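# Thread the pull stud fully into the tool holder's taper

## Task

Turn the pull stud into the threaded hole at the tool holder's tapered end until it is fully seated and snug by hand, without ever overpowering a thread that resists.

## Robot and tools

Robot: two UR7e-type arms, left_arm and right_arm, each ending in a Robotiq 140 mm two-finger gripper. The fingers do not fold. Left_arm sits on the +y side of the table, right_arm on the -y side. Calibrated bases in the scene frame: left_arm at (+0.028, +0.508, +0.050) m with quat_wxyz (+1.000, 0, 0, +0.011); right_arm at (-0.067, -0.435, +0.050) m with quat_wxyz (+1.000, 0, 0, +0.002).

Frames: the scene frame has its origin at table-top height, midway between the nominal bases, with +z up and +x reaching out over the table. Every hand pose, velocity, target and wrist-camera pose is expressed in that arm's own base frame. Fixed cameras and the table use the scene frame. On each gripper the fingers point along its +z axis and open and close along its y axis. end_effector_position is the spot between the pads when they are shut. Fingertips reach about 33 mm past it, or only 9 mm when fully open. Printed poses can be off by a few cm.

Row layout, used by both execute_actions and move: 20 numbers. Numbers 1-10 are for the left arm: x, y, z in metres, then qw, qx, qy, qz (w first), then gripper position, force_limit and speed. Numbers 11-20 are the same ten for the right arm. The pose values are absolute targets in that arm's base frame, not offsets. The last three values of each arm are each in [-1, 1]. Gripper position +1 is fully open (140 mm), about -0.8 is where the pads touch, and -1 closes until something blocks the fingers. force_limit runs from about 14 N at -1, through 40 N at 0, to 58 N at +1 for a slow close; faster closes squeeze harder. speed is the finger speed: about 30 mm/s at -1, 140 mm/s at 0 and 250 mm/s at +1. Both force_limit and speed begin at +1. Always send both arms' values. For an arm that should stay put, repeat its last reported pose and its last gripper numbers exactly.

execute_actions(actions, cameras): actions is a list of actions. Each action is a list of up to 15 rows, one per 1/30 s step; if an action has fewer rows, its final row is held. Each action lasts 0.5 s. A target lying more than 0.6 m from the gripper along any of the gripper's axes causes that action to be refused. Images are returned when actions is empty or when cameras asks for them.

move(target, speed, blend, stop_force, zero, blocking, cameras): drives each gripper in a straight line toward the pose in target, given as one row or a list of up to 15 rows. speed is in m/s (0.002-3.6, default 0.25); rotation is capped at twice that value in rad/s. blend, in metres, rounds off the corners between listed targets. stop_force, in N (3-120), stops an arm's path once it meets pushback; it is unreliable while the gripper is turning. Leave it out when backing away from a contact. zero=false keeps the earlier force zero. blocking=false returns after 0.5 s and cannot be combined with stop_force. The result adds a move: line giving the outcome (done, off_target, moving, held, fault) and any limits (paced = the pose was clipped, held = steps were withheld). Paths do not avoid obstacles. Steer clear of the arm's own base.

wait(seconds 0-10), stop() to brake a running move, zoom_image(camera, region [x0,y0,x1,y1] pixels, at most 504x504), zero_wrist_force(arm), read_manual, finished_scene(scene), which must be called once the stud is seated.

Cameras: cam_head_left, cam_head_right, cam_high, cam_low, cam_left_wrist, cam_right_wrist, each 672x504.

Results: end_effector_position and end_effector_quat_wxyz are in the base frame. Hand target is the pose the arm is being sent toward. Tool commands shows the current gripper commands. object_status: 0 moving, 1 stopped while opening, 2 stopped while closing (a grip), 3 reached the command or pads met. position_measured is in counts: 3 open, 230 pads meeting. Wrist force and torque are along the gripper axes, with each force given as pushing into the arm. Joint torques follow joint order. MOTOR HOT warns of heating.

Screwing: grip the stud with one gripper and the holder with the other (or leave the holder in place), line the stud's axis up with the threaded bore, and turn it in modest steps, because each command is clipped to within 32 degrees of the measured orientation. Between turns, release the stud, rotate back, and grip it again. Stop once it resists moderately. Do not force a tight thread: twisting hard against a stiff thread stresses the wrist (wrist joints fault at 26.6 N m).

Avoid: drops, releasing parts that are still moving, anything leaving the table, collisions between the arms, and hard pushes. An outside force of about 150 N or a joint overload stops the arm for 10 s. Each arm is stiff, so aiming even slightly past a firm contact can cause a fault. Approach slowly, preferably with stop_force.

Each tool is called as a command line: name --argument value for each argument, lists and objects as JSON in quotes; but a table of rows of numbers goes row by row, as --pt "numbers of a row", without its own name.

## Session

execute_actions --actions '[]'

Scene clock: 0.00 s.
left_arm: end_effector_position=(+0.6568, +0.3200, +0.3065) position_measured=3 object_status=3 end_effector_quat_wxyz=(-0.357, +0.890, +0.120, +0.258) | right_arm: end_effector_position=(+0.6485, -0.1120, +0.0618) position_measured=3 object_status=3 end_effector_quat_wxyz=(+0.020, +0.894, -0.071, +0.442)
Joint positions: left_arm=[-0.056 -1.389 1.732 -2.414 -0.771 3.034] | right_arm=[-0.529 -1.108 2.325 -3.662 -1.252 2.92]
Joint velocities: within noise
Joint torques (N m): no reading
Wrist force (N): no reading
Wrist torque (N m): no reading
Wrist force, peak (N): no reading
Hand target: left_arm +0.6568, +0.3200, +0.3065; -0.357, +0.890, +0.120, +0.258 | right_arm +0.6485, -0.1120, +0.0618; +0.020, +0.894, -0.071, +0.442
Tool commands: left_gripper/position=+1.0 left_gripper/force_limit=+1.0 left_gripper/speed=+1.0 right_gripper/position=+1.0 right_gripper/force_limit=+1.0 right_gripper/speed=+1.0

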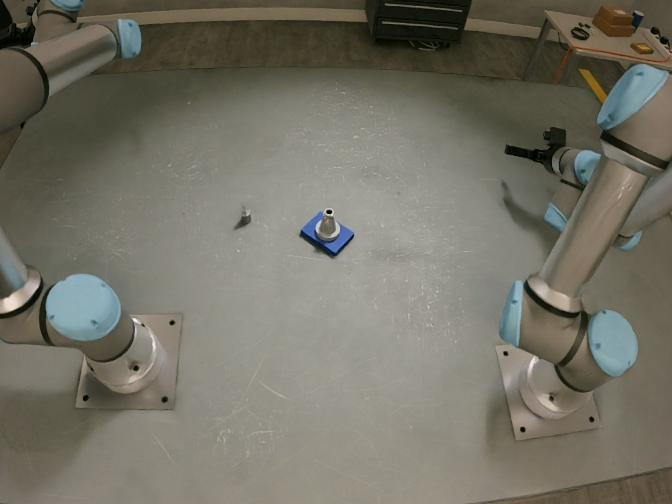

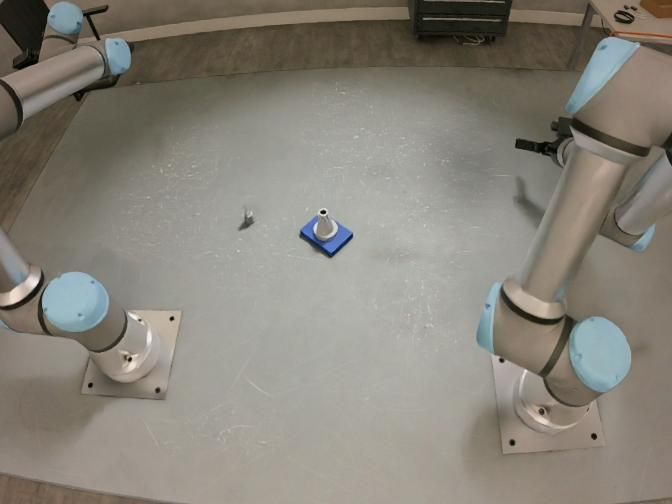

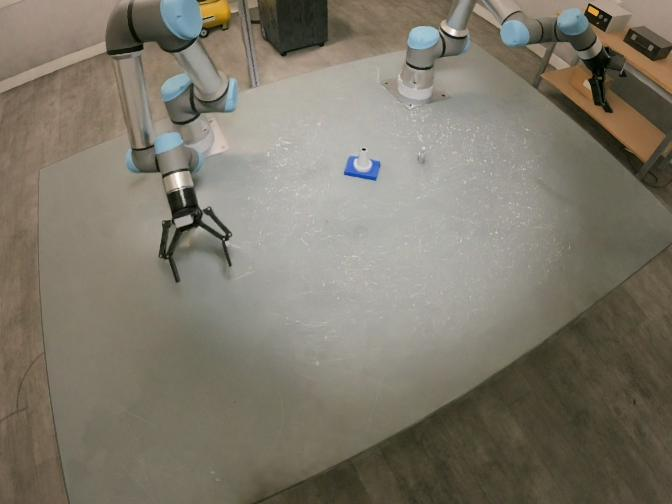

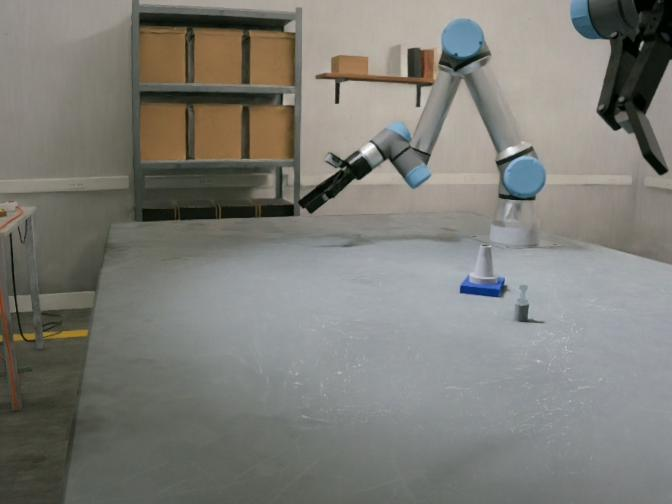

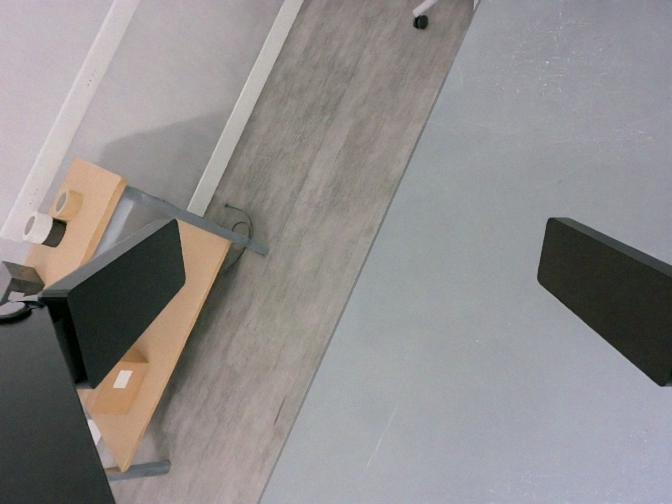

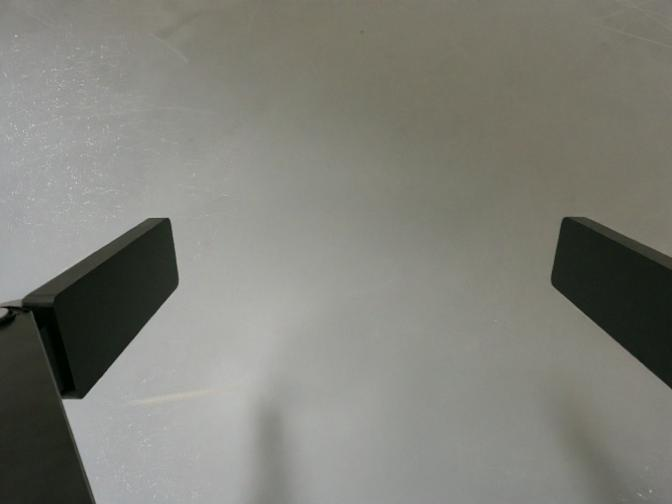

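zoom_image --camera "cam_head_left" --region '[220, 190, 370, 270]'

zoom_image --camera "cam_low" --region '[450, 230, 560, 330]'

zoom_image --camera "cam_high" --region '[330, 130, 450, 190]'

Scaled by 3.360 from the camera's 672x504 image, which has a finer 960x720 frame.

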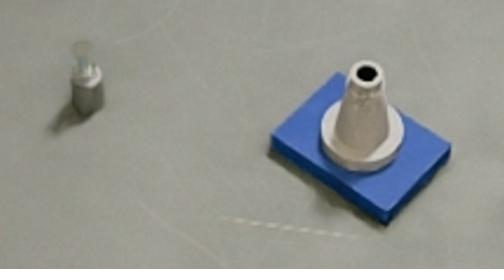

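Scaled by 4.582 from the camera's 672x504 image, which has a finer 960x720 frame.

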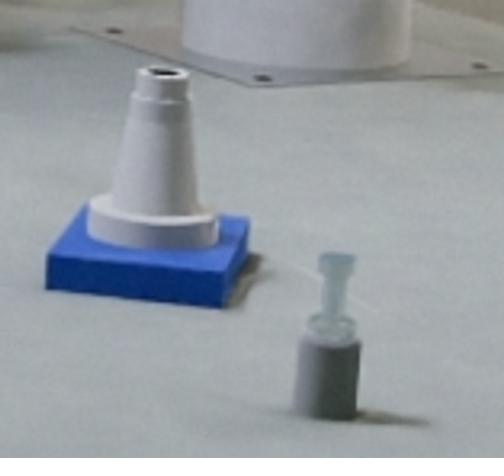

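Scaled by 4.200 from the camera's 672x504 image, which has a finer 960x720 frame.

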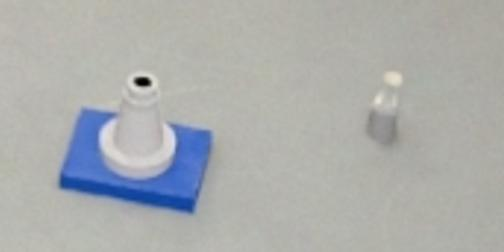

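move --target '[0.465,-0.318,0.40,0,1,0,0,1,1,1,0.6485,-0.1120,0.0618,0.020,0.894,-0.071,0.442,1,1,1]' --speed 0.4 --cameras '["cam_left_wrist","cam_head_left"]'

Scene clock: 40.90 s.
left_arm: end_effector_position=(+0.4650, -0.3179, +0.3999) position_measured=3 object_status=3 end_effector_quat_wxyz=(+0.000, +1.000, +0.000, +0.000) | right_arm: end_effector_position=(+0.6485, -0.1120, +0.0618) position_measured=3 object_status=3 end_effector_quat_wxyz=(+0.020, +0.894, -0.071, +0.442)
Joint positions: left_arm=[-0.839 -1.386 1.046 -1.231 -1.571 2.303] | right_arm=[-0.529 -1.107 2.325 -3.665 -1.253 2.921]
Joint torques (N m): left_arm=[-0.26 -37.47 -26.13 -5.43 -0.47 1.74] | right_arm=[9.09 -19.38 -2.13 -4.86 -1.74 1.36]
Wrist force (N): left_arm=[-1.3 2.4 -1.5] | right_arm=[0.0 -0.3 0.1]
Wrist torque (N m): left_arm=[0.26 -0.14 -0.17] | right_arm=[-0.06 0.00 -0.10]
Wrist force, peak (N): left_arm=[-2.0 5.2 -2.1] | right_arm=[0.0 -0.5 0.2]
Hand target: left_arm +0.4650, -0.3180, +0.4000; +0.000, +1.000, +0.000, +0.000 | right_arm +0.6485, -0.1120, +0.0618; +0.020, +0.894, -0.071, +0.442
Off the commanded pose: left_arm 0.000 m, 0 deg | right_arm 0.000 m, 0 deg.
move: done
Images, in order (width x height): cam_head_left 672x504, cam_left_wrist 672x504.

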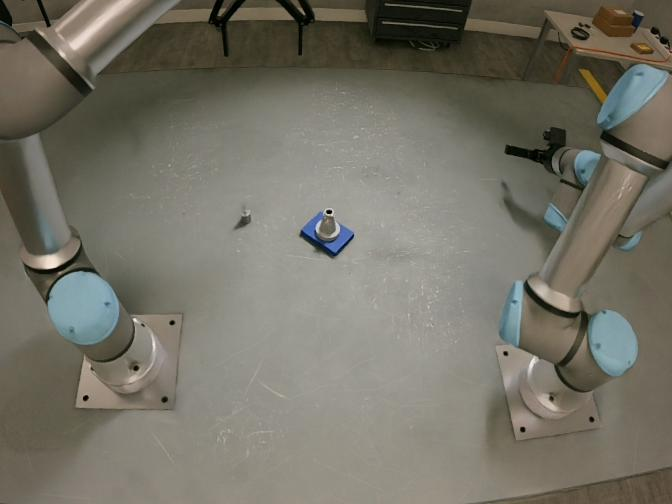

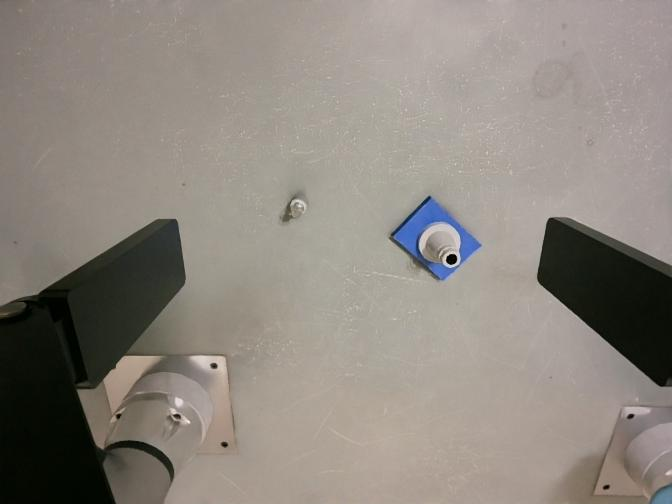

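move --target '[0.391,-0.2545,0.17,0,1,0,0,1,1,1,0.6485,-0.1120,0.0618,0.020,0.894,-0.071,0.442,1,1,1]' --speed 0.4 --cameras '["cam_left_wrist","cam_low"]'

zoom_image --camera "cam_left_wrist" --region '[270, 140, 440, 260]'

move --target '[0.336,-0.457,0.25,0,1,0,0,1,1,1,0.6485,-0.1120,0.0618,0.020,0.894,-0.071,0.442,1,1,1]' --speed 0.4 --cameras '["cam_left_wrist"]'

zoom_image --camera "cam_left_wrist" --region '[200, 100, 470, 300]'

Scene clock: 61.53 s.
left_arm: end_effector_position=(+0.3910, -0.2545, +0.1701) position_measured=3 object_status=3 end_effector_quat_wxyz=(+0.000, +1.000, +0.000, +0.000) | right_arm: end_effector_position=(+0.6485, -0.1120, +0.0618) position_measured=3 object_status=3 end_effector_quat_wxyz=(+0.020, +0.894, -0.071, +0.442)
Joint positions: left_arm=[-0.867 -1.643 1.914 -1.842 -1.571 2.275] | right_arm=[-0.529 -1.107 2.325 -3.665 -1.253 2.921]
Joint torques (N m): left_arm=[8.76 -12.54 -18.47 -4.93 0.59 2.19] | right_arm=[7.6 -21.89 -3.5 -2.8 -0.55 0.29]
Wrist force (N): left_arm=[-1.2 2.2 -1.7] | right_arm=[-0.2 -0.2 -0.2]
Wrist torque (N m): left_arm=[0.19 -0.16 -0.06] | right_arm=[-0.03 0.03 -0.10]
Wrist force, peak (N): left_arm=[-0.3 3.4 -5.0] | right_arm=[0.0 -0.5 -0.2]
Hand target: left_arm +0.3910, -0.2545, +0.1700; +0.000, +1.000, +0.000, +0.000 | right_arm +0.6485, -0.1120, +0.0618; +0.020, +0.894, -0.071, +0.442
Off the commanded pose: left_arm 0.000 m, 0 deg | right_arm 0.000 m, 0 deg.
move: done
Images, in order (width x height): cam_low 672x504, cam_left_wrist 672x504.

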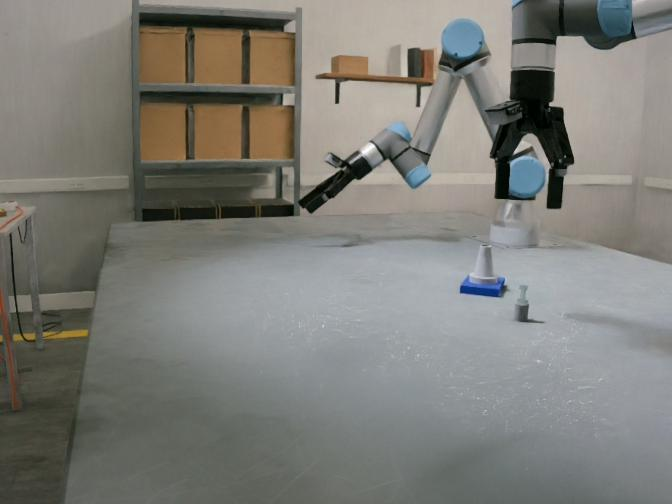

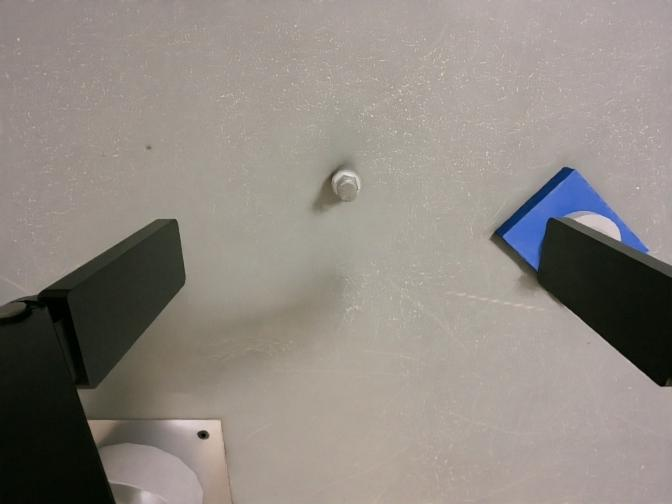

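Scaled by 2.965 from the camera's 672x504 image, which has a finer 960x720 frame.

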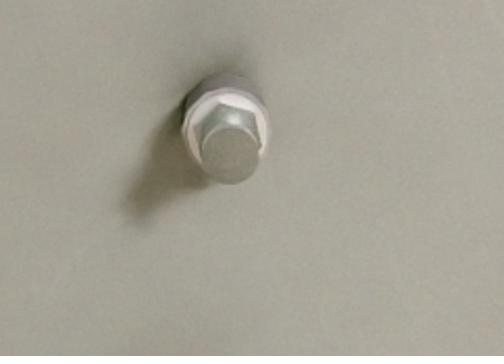

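Scene clock: 62.67 s.
left_arm: end_effector_position=(+0.3361, -0.4569, +0.2500) position_measured=3 object_status=3 end_effector_quat_wxyz=(+0.000, +1.000, +0.000, +0.000) | right_arm: end_effector_position=(+0.6485, -0.1120, +0.0618) position_measured=3 object_status=3 end_effector_quat_wxyz=(+0.020, +0.894, -0.071, +0.442)
Joint positions: left_arm=[-1.174 -1.429 1.486 -1.627 -1.571 1.968] | right_arm=[-0.529 -1.107 2.325 -3.665 -1.253 2.921]
Joint torques (N m): left_arm=[-5.49 -29.94 -32.57 -4.69 0.09 -0.16] | right_arm=[6.72 -22.76 -3.62 -2.27 -0.44 -0.05]
Wrist force (N): left_arm=[-1.1 2.3 -1.3] | right_arm=[-0.1 0.0 -0.2]
Wrist torque (N m): left_arm=[0.22 -0.19 -0.27] | right_arm=[-0.01 0.01 -0.10]
Wrist force, peak (N): left_arm=[-2.5 6.3 -2.7] | right_arm=[0.1 -0.5 0.0]
Hand target: left_arm +0.3360, -0.4570, +0.2500; +0.000, +1.000, +0.000, +0.000 | right_arm +0.6485, -0.1120, +0.0618; +0.020, +0.894, -0.071, +0.442
Off the commanded pose: left_arm 0.000 m, 0 deg | right_arm 0.000 m, 0 deg.
move: done
Images, in order (width x height): cam_left_wrist 672x504.

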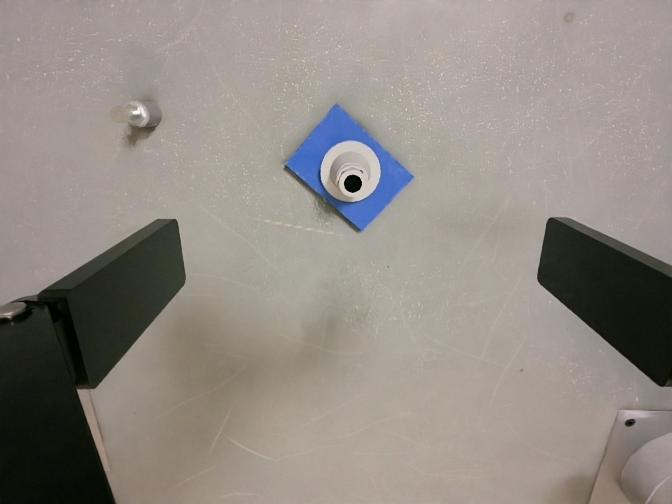

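Scaled by 1.867 from the camera's 672x504 image, which has a finer 960x720 frame.

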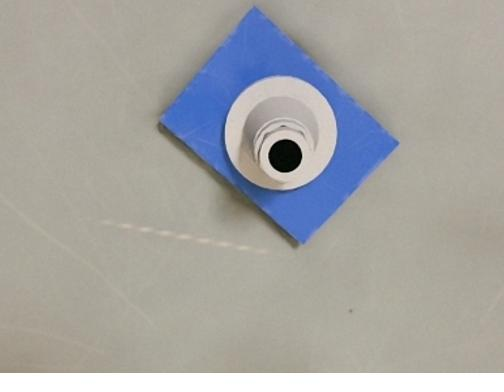

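move --target '[0.388,-0.253,0.10,0,1,0,0,-0.3,-0.5,0,0.6485,-0.1120,0.0618,0.020,0.894,-0.071,0.442,1,1,1]' --speed 0.4 --cameras '["cam_left_wrist","cam_low"]'

zoom_image --camera "cam_left_wrist" --region '[230, 80, 440, 280]'

zoom_image --camera "cam_low" --region '[450, 180, 600, 340]'

Scene clock: 99.07 s.
left_arm: end_effector_position=(+0.3880, -0.2531, +0.1001) position_measured=167 object_status=3 end_effector_quat_wxyz=(+0.000, +1.000, +0.000, +0.000) | right_arm: end_effector_position=(+0.6485, -0.1120, +0.0618) position_measured=3 object_status=3 end_effector_quat_wxyz=(+0.020, +0.894, -0.071, +0.442)
Joint positions: left_arm=[-0.87 -1.586 2.052 -2.037 -1.571 2.272] | right_arm=[-0.529 -1.107 2.325 -3.665 -1.253 2.921]
Joint torques (N m): left_arm=[8.04 -24.3 -16.62 -2.33 -0.69 0.28] | right_arm=[3.62 -24.92 -4.36 -2.15 0.78 0.03]
Wrist force (N): left_arm=[-0.7 2.5 -1.6] | right_arm=[0.0 0.0 -0.2]
Wrist torque (N m): left_arm=[0.28 -0.27 -0.05] | right_arm=[0.00 0.00 -0.10]
Wrist force, peak (N): left_arm=[-1.9 5.5 -3.2] | right_arm=[-0.1 -0.5 -0.2]
Hand target: left_arm +0.3880, -0.2530, +0.1000; +0.000, +1.000, +0.000, +0.000 | right_arm +0.6485, -0.1120, +0.0618; +0.020, +0.894, -0.071, +0.442
Off the commanded pose: left_arm 0.000 m, 0 deg | right_arm 0.000 m, 0 deg.
move: done
Images, in order (width x height): cam_low 672x504, cam_left_wrist 672x504.

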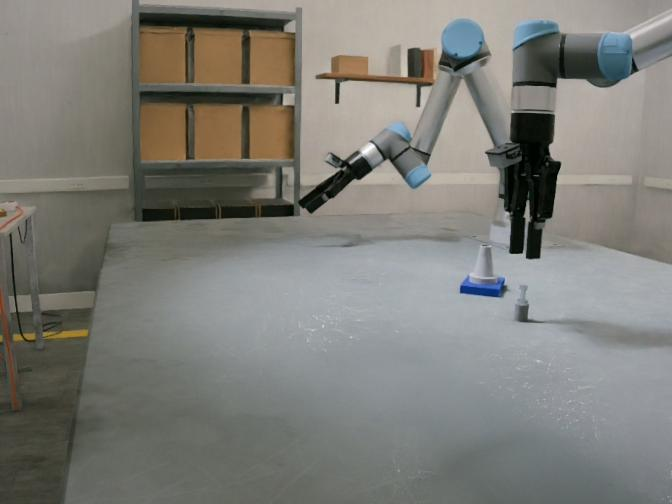

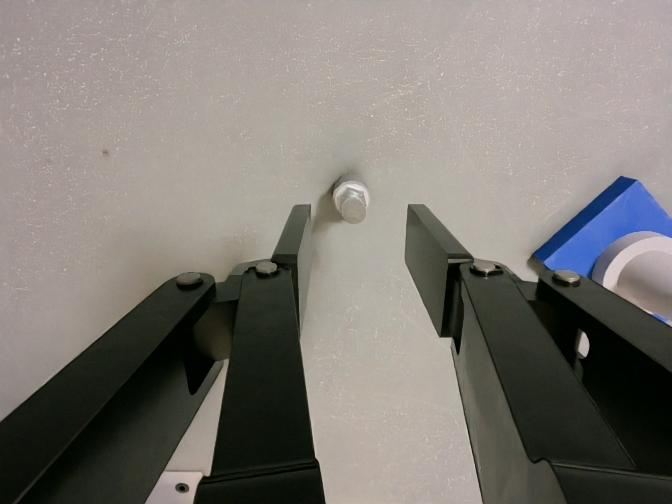

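Scaled by 2.400 from the camera's 672x504 image, which has a finer 960x720 frame.

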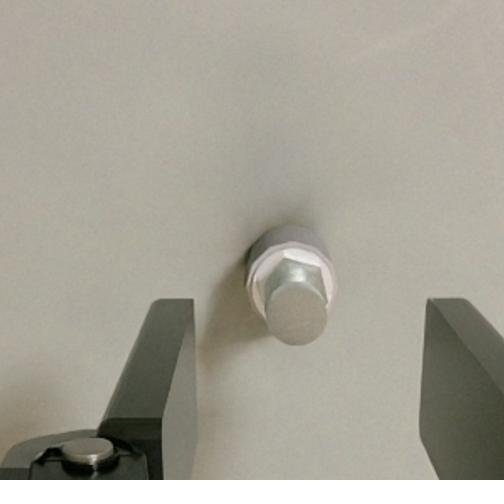

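Scaled by 3.150 from the camera's 672x504 image, which has a finer 960x720 frame.

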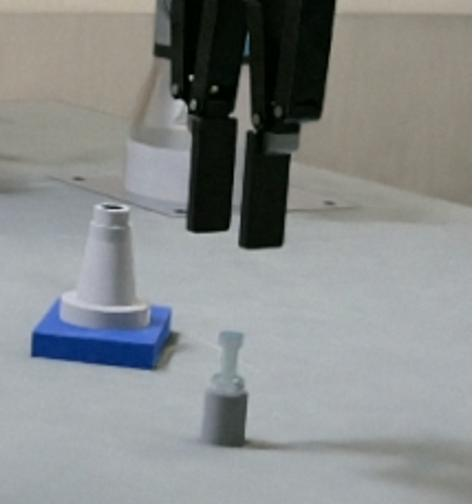

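move --target '[0.3872,-0.2532,0.030,0,1,0,0,-0.3,-0.5,0,0.6485,-0.1120,0.0618,0.020,0.894,-0.071,0.442,1,1,1]' --speed 0.08 --stop_force 5 --cameras '["cam_left_wrist","cam_low"]'

zoom_image --camera "cam_left_wrist" --region '[230, 120, 440, 320]'

zoom_image --camera "cam_low" --region '[480, 230, 570, 340]'

Scene clock: 123.73 s.
left_arm: end_effector_position=(+0.3872, -0.2532, +0.0300) position_measured=167 object_status=3 end_effector_quat_wxyz=(+0.000, +1.000, +0.000, +0.000) | right_arm: end_effector_position=(+0.6485, -0.1120, +0.0618) position_measured=3 object_status=3 end_effector_quat_wxyz=(+0.020, +0.894, -0.071, +0.442)
Joint positions: left_arm=[-0.871 -1.484 2.158 -2.245 -1.571 2.27] | right_arm=[-0.529 -1.107 2.325 -3.665 -1.253 2.921]
Joint torques (N m): left_arm=[1.94 -35.01 -27.9 -3.72 1.49 0.16] | right_arm=[2.03 -28.22 -5.32 -2.18 2.01 -0.06]
Wrist force (N): left_arm=[-1.2 2.0 -1.6] | right_arm=[-0.1 -0.2 -0.2]
Wrist torque (N m): left_arm=[0.16 -0.14 -0.05] | right_arm=[-0.05 0.03 -0.10]
Wrist force, peak (N): left_arm=[-1.1 2.4 -2.9] | right_arm=[-0.1 -0.4 -0.2]
Hand target: left_arm +0.3872, -0.2532, +0.0300; +0.000, +1.000, +0.000, +0.000 | right_arm +0.6485, -0.1120, +0.0618; +0.020, +0.894, -0.071, +0.442
Off the commanded pose: left_arm 0.000 m, 0 deg | right_arm 0.000 m, 0 deg.
move: done
Images, in order (width x height): cam_low 672x504, cam_left_wrist 672x504.

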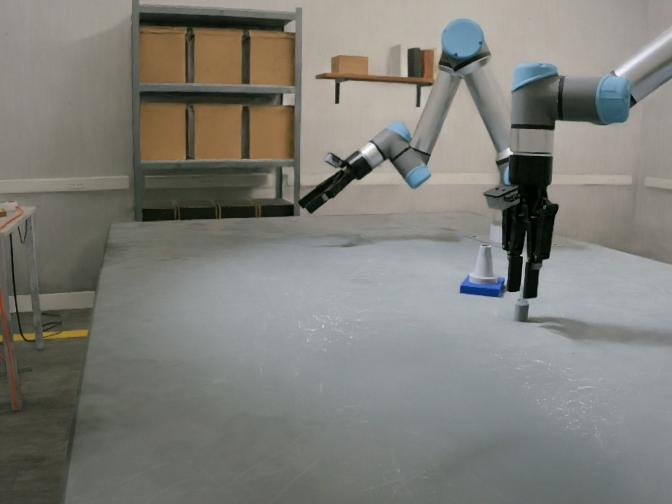

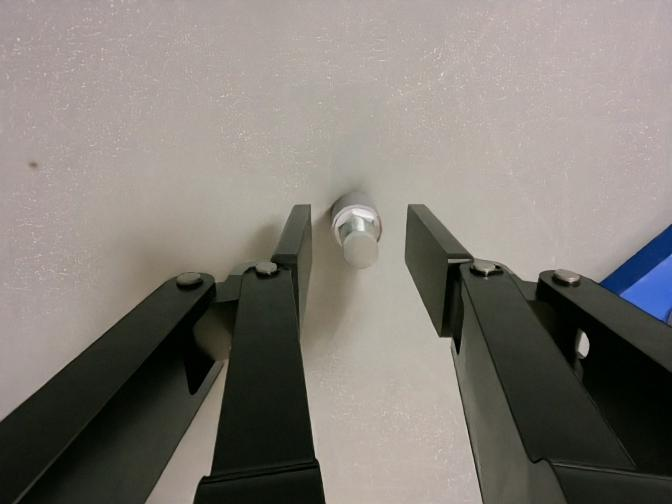

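Scaled by 2.400 from the camera's 672x504 image, which has a finer 960x720 frame.

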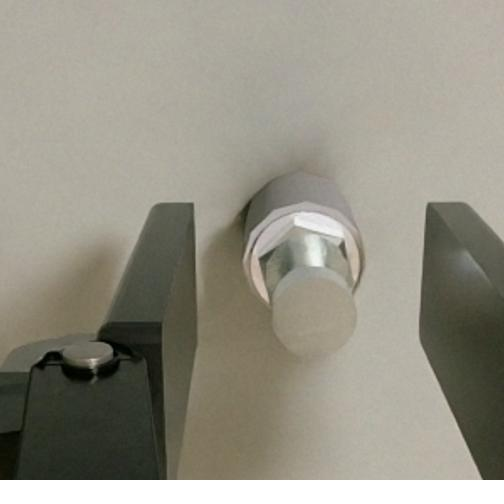

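Scaled by 4.582 from the camera's 672x504 image, which has a finer 960x720 frame.

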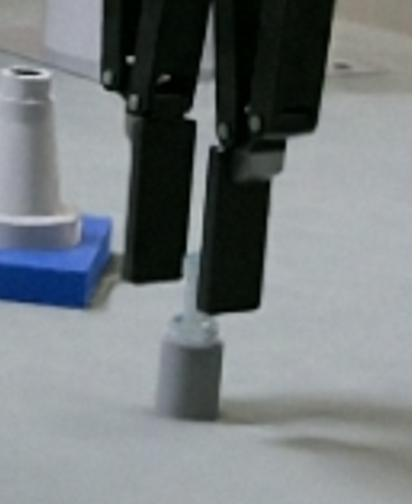

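move --pt "0.3872 -0.2535 0.030 0 1 0 0 -1 0 -1 0.6485 -0.1120 0.0618 0.020 0.894 -0.071 0.442 1 1 1" --pt "0.3872 -0.2535 0.10 0 1 0 0 -1 0 -1 0.6485 -0.1120 0.0618 0.020 0.894 -0.071 0.442 1 1 1" --speed 0.1 --cameras '["cam_left_wrist","cam_low","cam_high"]'

zoom_image --camera "cam_left_wrist" --region '[230, 120, 440, 320]'

zoom_image --camera "cam_low" --region '[450, 200, 590, 340]'

Scene clock: 133.63 s.
left_arm: end_effector_position=(+0.3872, -0.2535, +0.1000) position_measured=211 object_status=2 end_effector_quat_wxyz=(+0.000, +1.000, +0.000, +0.000) | right_arm: end_effector_position=(+0.6485, -0.1120, +0.0618) position_measured=3 object_status=3 end_effector_quat_wxyz=(+0.020, +0.894, -0.071, +0.442)
Joint positions: left_arm=[-0.872 -1.587 2.053 -2.037 -1.571 2.27] | right_arm=[-0.529 -1.107 2.325 -3.665 -1.253 2.921]
Joint torques (N m): left_arm=[3.8 -15.24 -18.24 -4.27 1.55 0.82] | right_arm=[-1.48 -31.57 -6.51 -2.18 2.04 0.05]
Wrist force (N): left_arm=[-0.8 2.3 -1.1] | right_arm=[-0.1 -0.2 -0.1]
Wrist torque (N m): left_arm=[0.23 -0.23 -0.06] | right_arm=[-0.03 0.02 -0.10]
Wrist force, peak (N): left_arm=[-2.1 0.9 -9.8] | right_arm=[-0.1 -0.4 -0.3]
Hand target: left_arm +0.3872, -0.2535, +0.1000; +0.000, +1.000, +0.000, +0.000 | right_arm +0.6485, -0.1120, +0.0618; +0.020, +0.894, -0.071, +0.442
Off the commanded pose: left_arm 0.000 m, 0 deg | right_arm 0.000 m, 0 deg.
move: done
Images, in order (width x height): cam_high 672x504, cam_low 672x504, cam_left_wrist 672x504.

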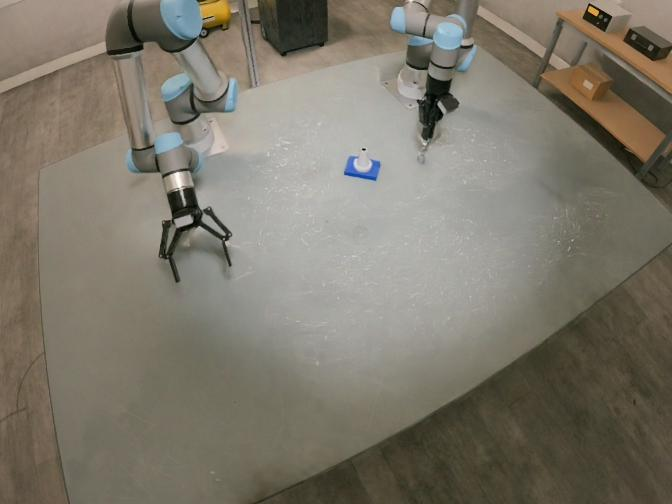

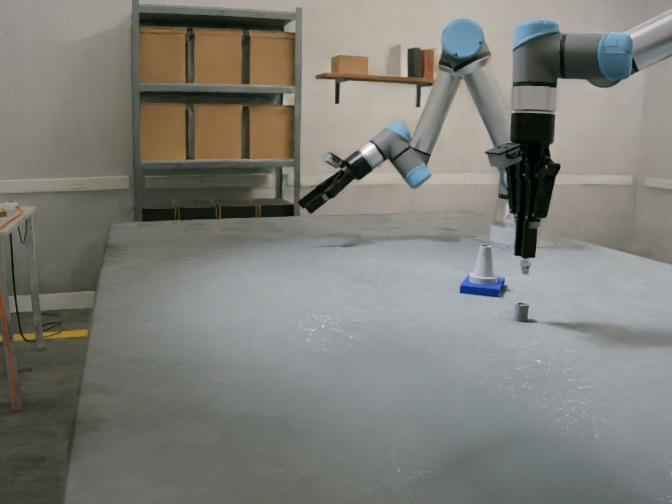

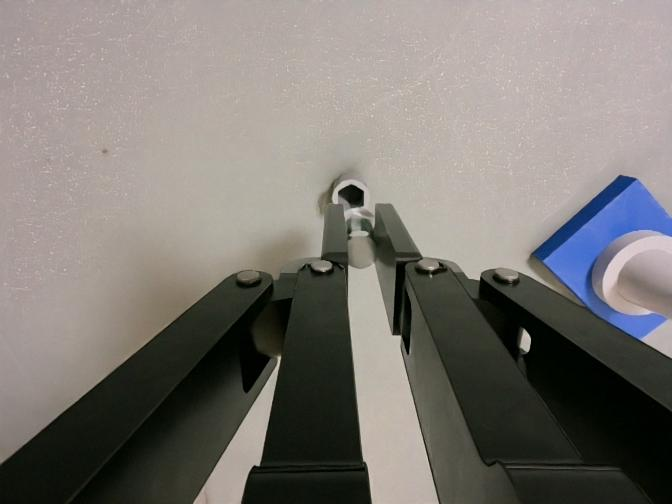

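Scaled by 2.400 from the camera's 672x504 image, which has a finer 960x720 frame.

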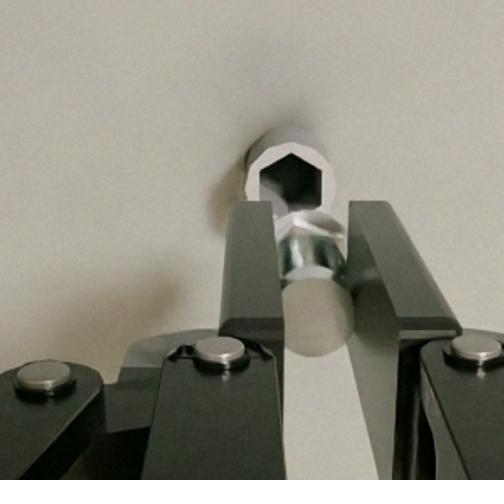

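Scaled by 3.600 from the camera's 672x504 image, which has a finer 960x720 frame.

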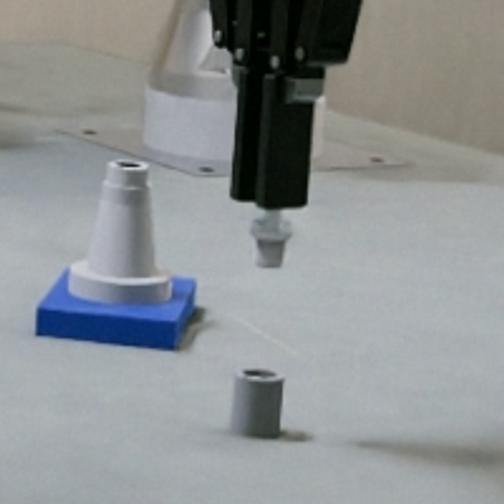

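move --pt "0.3872 -0.2535 0.16 0 1 0 0 -1 0 -1 0.6485 -0.1120 0.0618 0.020 0.894 -0.071 0.442 1 1 1" --pt "0.330 -0.4605 0.16 0 1 0 0 -1 0 -1 0.6485 -0.1120 0.0618 0.020 0.894 -0.071 0.442 1 1 1" --speed 0.2 --cameras '["cam_left_wrist","cam_low","cam_high","cam_head_left"]'

zoom_image --camera "cam_left_wrist" --region '[230, 80, 440, 280]'

zoom_image --camera "cam_low" --region '[430, 180, 550, 310]'

zoom_image --camera "cam_high" --region '[310, 90, 420, 200]'

Scene clock: 162.37 s.
left_arm: end_effector_position=(+0.3300, -0.4604, +0.1600) position_measured=211 object_status=2 end_effector_quat_wxyz=(+0.000, +1.000, +0.000, +0.000) | right_arm: end_effector_position=(+0.6485, -0.1120, +0.0618) position_measured=3 object_status=3 end_effector_quat_wxyz=(+0.020, +0.894, -0.071, +0.442)
Joint positions: left_arm=[-1.186 -1.395 1.679 -1.854 -1.571 1.955] | right_arm=[-0.529 -1.107 2.325 -3.665 -1.253 2.921]
Joint torques (N m): left_arm=[0.66 -35.52 -25.6 -5.57 1.33 1.07] | right_arm=[-3.92 -34.52 -7.28 -2.12 1.97 -0.04]
Wrist force (N): left_arm=[-1.0 2.4 -0.8] | right_arm=[0.1 -0.3 0.0]
Wrist torque (N m): left_arm=[0.26 -0.20 -0.27] | right_arm=[-0.07 -0.02 -0.10]
Wrist force, peak (N): left_arm=[-2.4 5.2 -1.1] | right_arm=[-0.2 -0.6 -0.1]
Hand target: left_arm +0.3300, -0.4605, +0.1600; +0.000, +1.000, +0.000, +0.000 | right_arm +0.6485, -0.1120, +0.0618; +0.020, +0.894, -0.071, +0.442
Off the commanded pose: left_arm 0.000 m, 0 deg | right_arm 0.000 m, 0 deg.
move: done
Images, in order (width x height): cam_head_left 672x504, cam_high 672x504, cam_low 672x504, cam_left_wrist 672x504.

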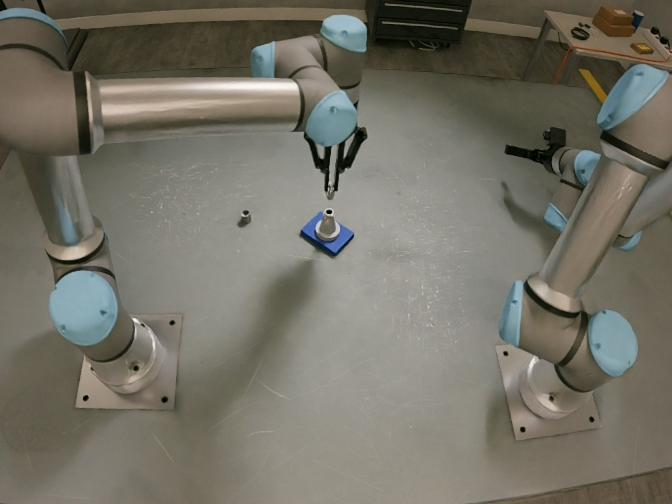

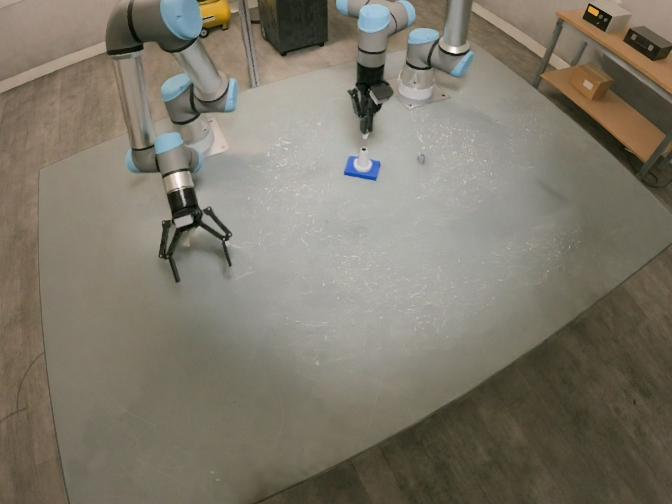

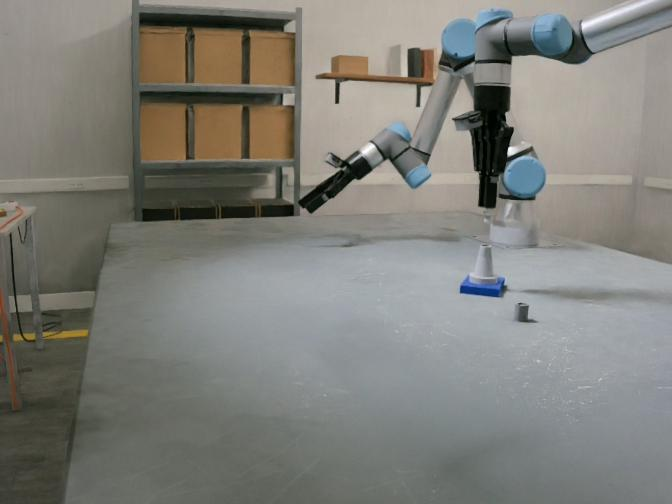

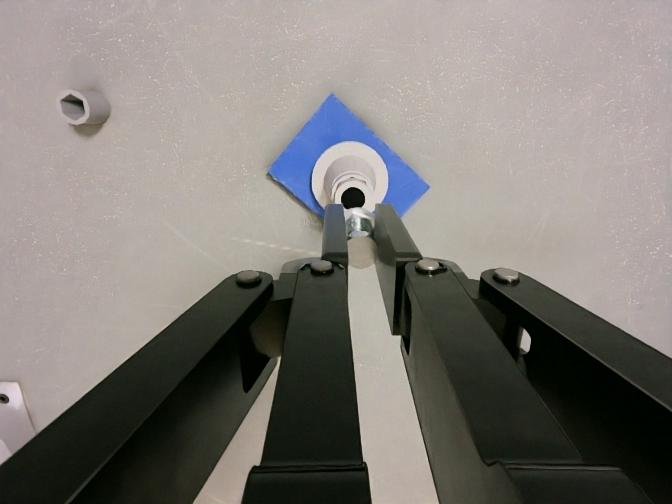

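Scaled by 2.400 from the camera's 672x504 image, which has a finer 960x720 frame.

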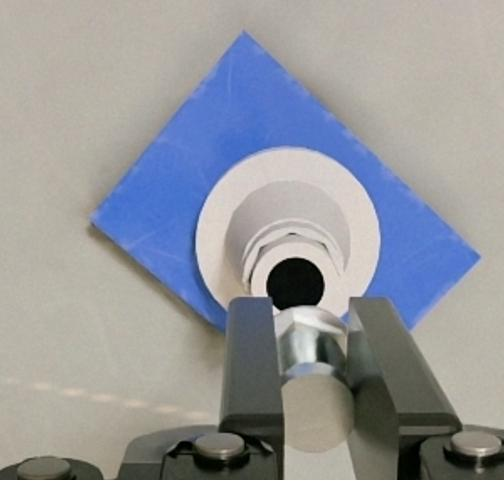

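Scaled by 3.877 from the camera's 672x504 image, which has a finer 960x720 frame.

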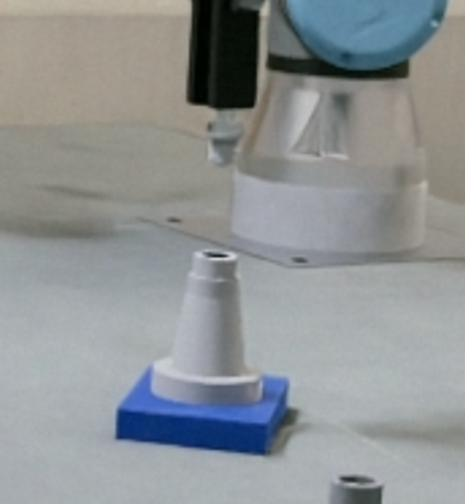

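Scaled by 4.582 from the camera's 672x504 image, which has a finer 960x720 frame.

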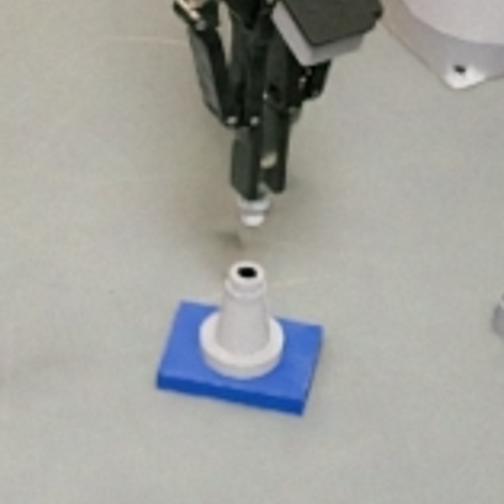

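zoom_image --camera "cam_head_left" --region '[290, 160, 370, 260]'

move --target '[0.332,-0.4615,0.132,0,1,0,0,-1,0,-1,0.6485,-0.1120,0.0618,0.020,0.894,-0.071,0.442,1,1,1]' --speed 0.06 --stop_force 5 --cameras '["cam_left_wrist","cam_low","cam_high","cam_head_left","cam_head_right"]'

zoom_image --camera "cam_low" --region '[440, 190, 540, 310]'

zoom_image --camera "cam_high" --region '[320, 90, 410, 190]'

zoom_image --camera "cam_head_right" --region '[290, 160, 370, 260]'

zoom_image --camera "cam_head_left" --region '[290, 160, 370, 260]'

zoom_image --camera "cam_left_wrist" --region '[260, 100, 440, 280]'

Scaled by 5.040 from the camera's 672x504 image, which has a finer 960x720 frame.

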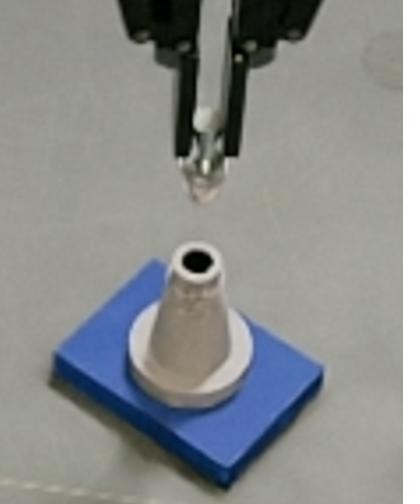

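Scene clock: 184.50 s.
left_arm: end_effector_position=(+0.3320, -0.4615, +0.1320) position_measured=211 object_status=2 end_effector_quat_wxyz=(+0.000, +1.000, +0.000, +0.000) | right_arm: end_effector_position=(+0.6485, -0.1120, +0.0618) position_measured=3 object_status=3 end_effector_quat_wxyz=(+0.020, +0.894, -0.071, +0.442)
Joint positions: left_arm=[-1.184 -1.369 1.723 -1.924 -1.571 1.958] | right_arm=[-0.529 -1.107 2.325 -3.665 -1.253 2.921]
Joint torques (N m): left_arm=[-2.55 -43.21 -31.4 -0.3 -1.58 -1.46] | right_arm=[-6.29 -37.72 -7.74 -2.27 1.96 0.1]
Wrist force (N): left_arm=[-1.5 2.0 -0.9] | right_arm=[0.0 0.0 -0.1]
Wrist torque (N m): left_arm=[0.15 -0.10 -0.29] | right_arm=[-0.01 0.00 -0.10]
Wrist force, peak (N): left_arm=[-1.8 2.8 -2.0] | right_arm=[-0.2 -0.4 -0.3]
Hand target: left_arm +0.3320, -0.4615, +0.1320; +0.000, +1.000, +0.000, +0.000 | right_arm +0.6485, -0.1120, +0.0618; +0.020, +0.894, -0.071, +0.442
Off the commanded pose: left_arm 0.000 m, 0 deg | right_arm 0.000 m, 0 deg.
move: done
Images, in order (width x height): cam_head_left 672x504, cam_head_right 672x504, cam_high 672x504, cam_low 672x504, cam_left_wrist 672x504.

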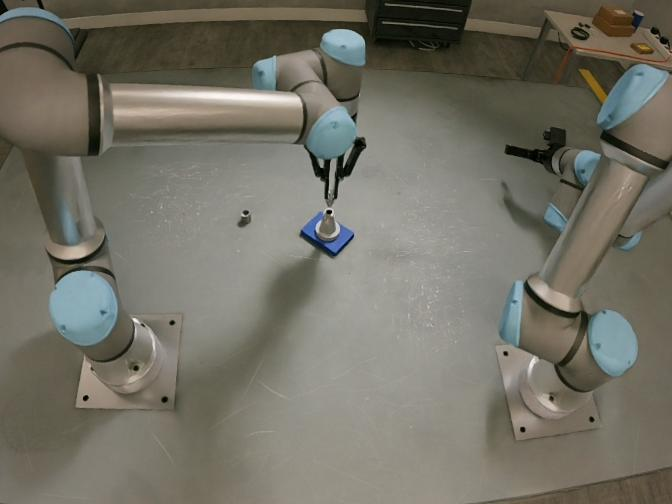

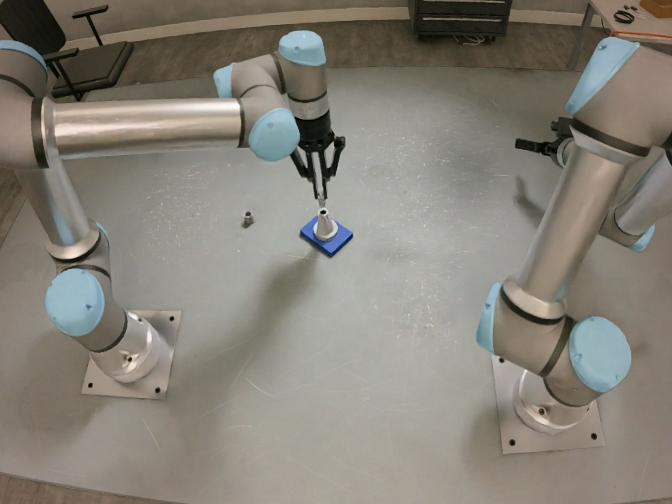

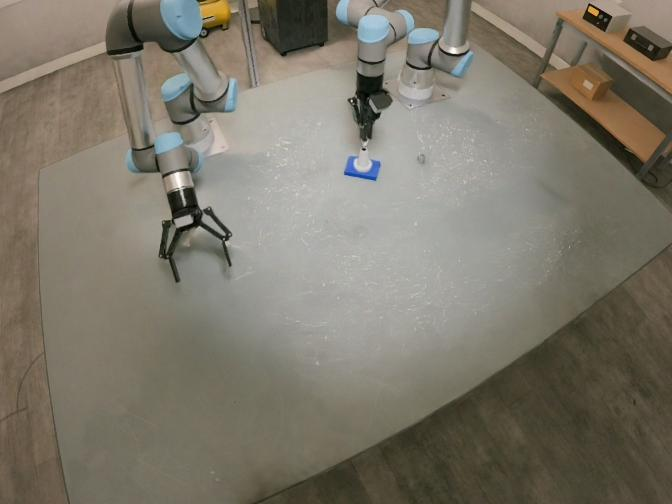

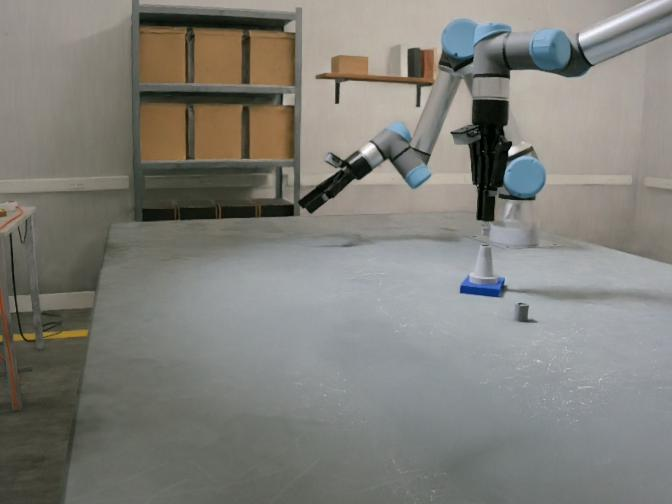

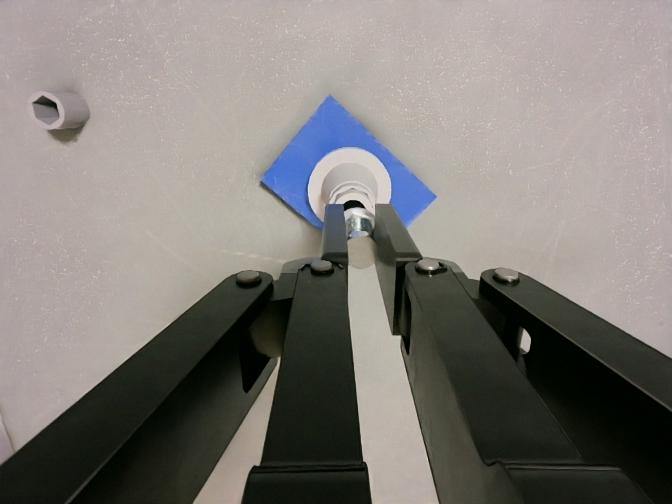

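Scaled by 4.200 from the camera's 672x504 image, which has a finer 960x720 frame.

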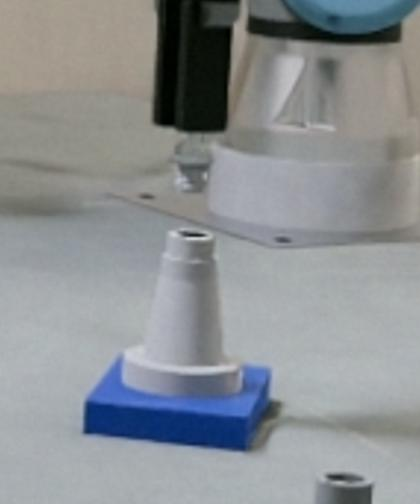

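Scaled by 5.040 from the camera's 672x504 image, which has a finer 960x720 frame.

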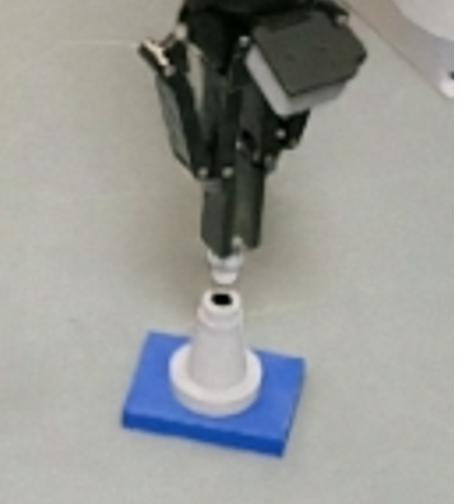

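Scaled by 5.040 from the camera's 672x504 image, which has a finer 960x720 frame.

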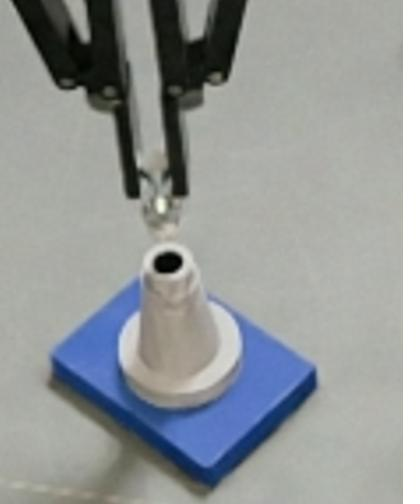

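Scaled by 5.040 from the camera's 672x504 image, which has a finer 960x720 frame.

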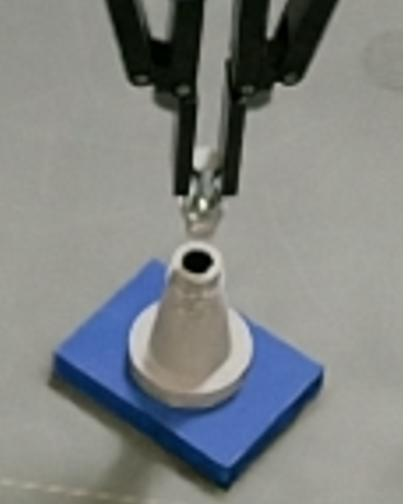

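Scaled by 2.800 from the camera's 672x504 image, which has a finer 960x720 frame.

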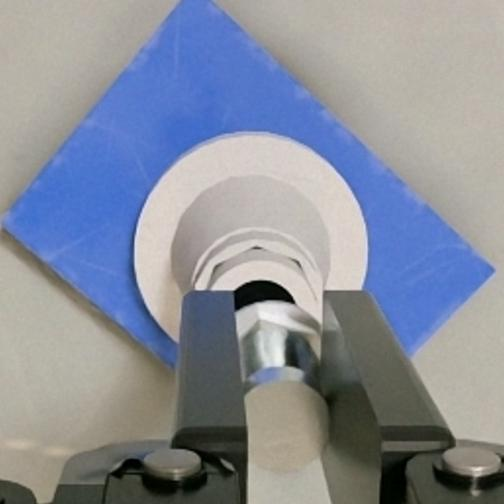

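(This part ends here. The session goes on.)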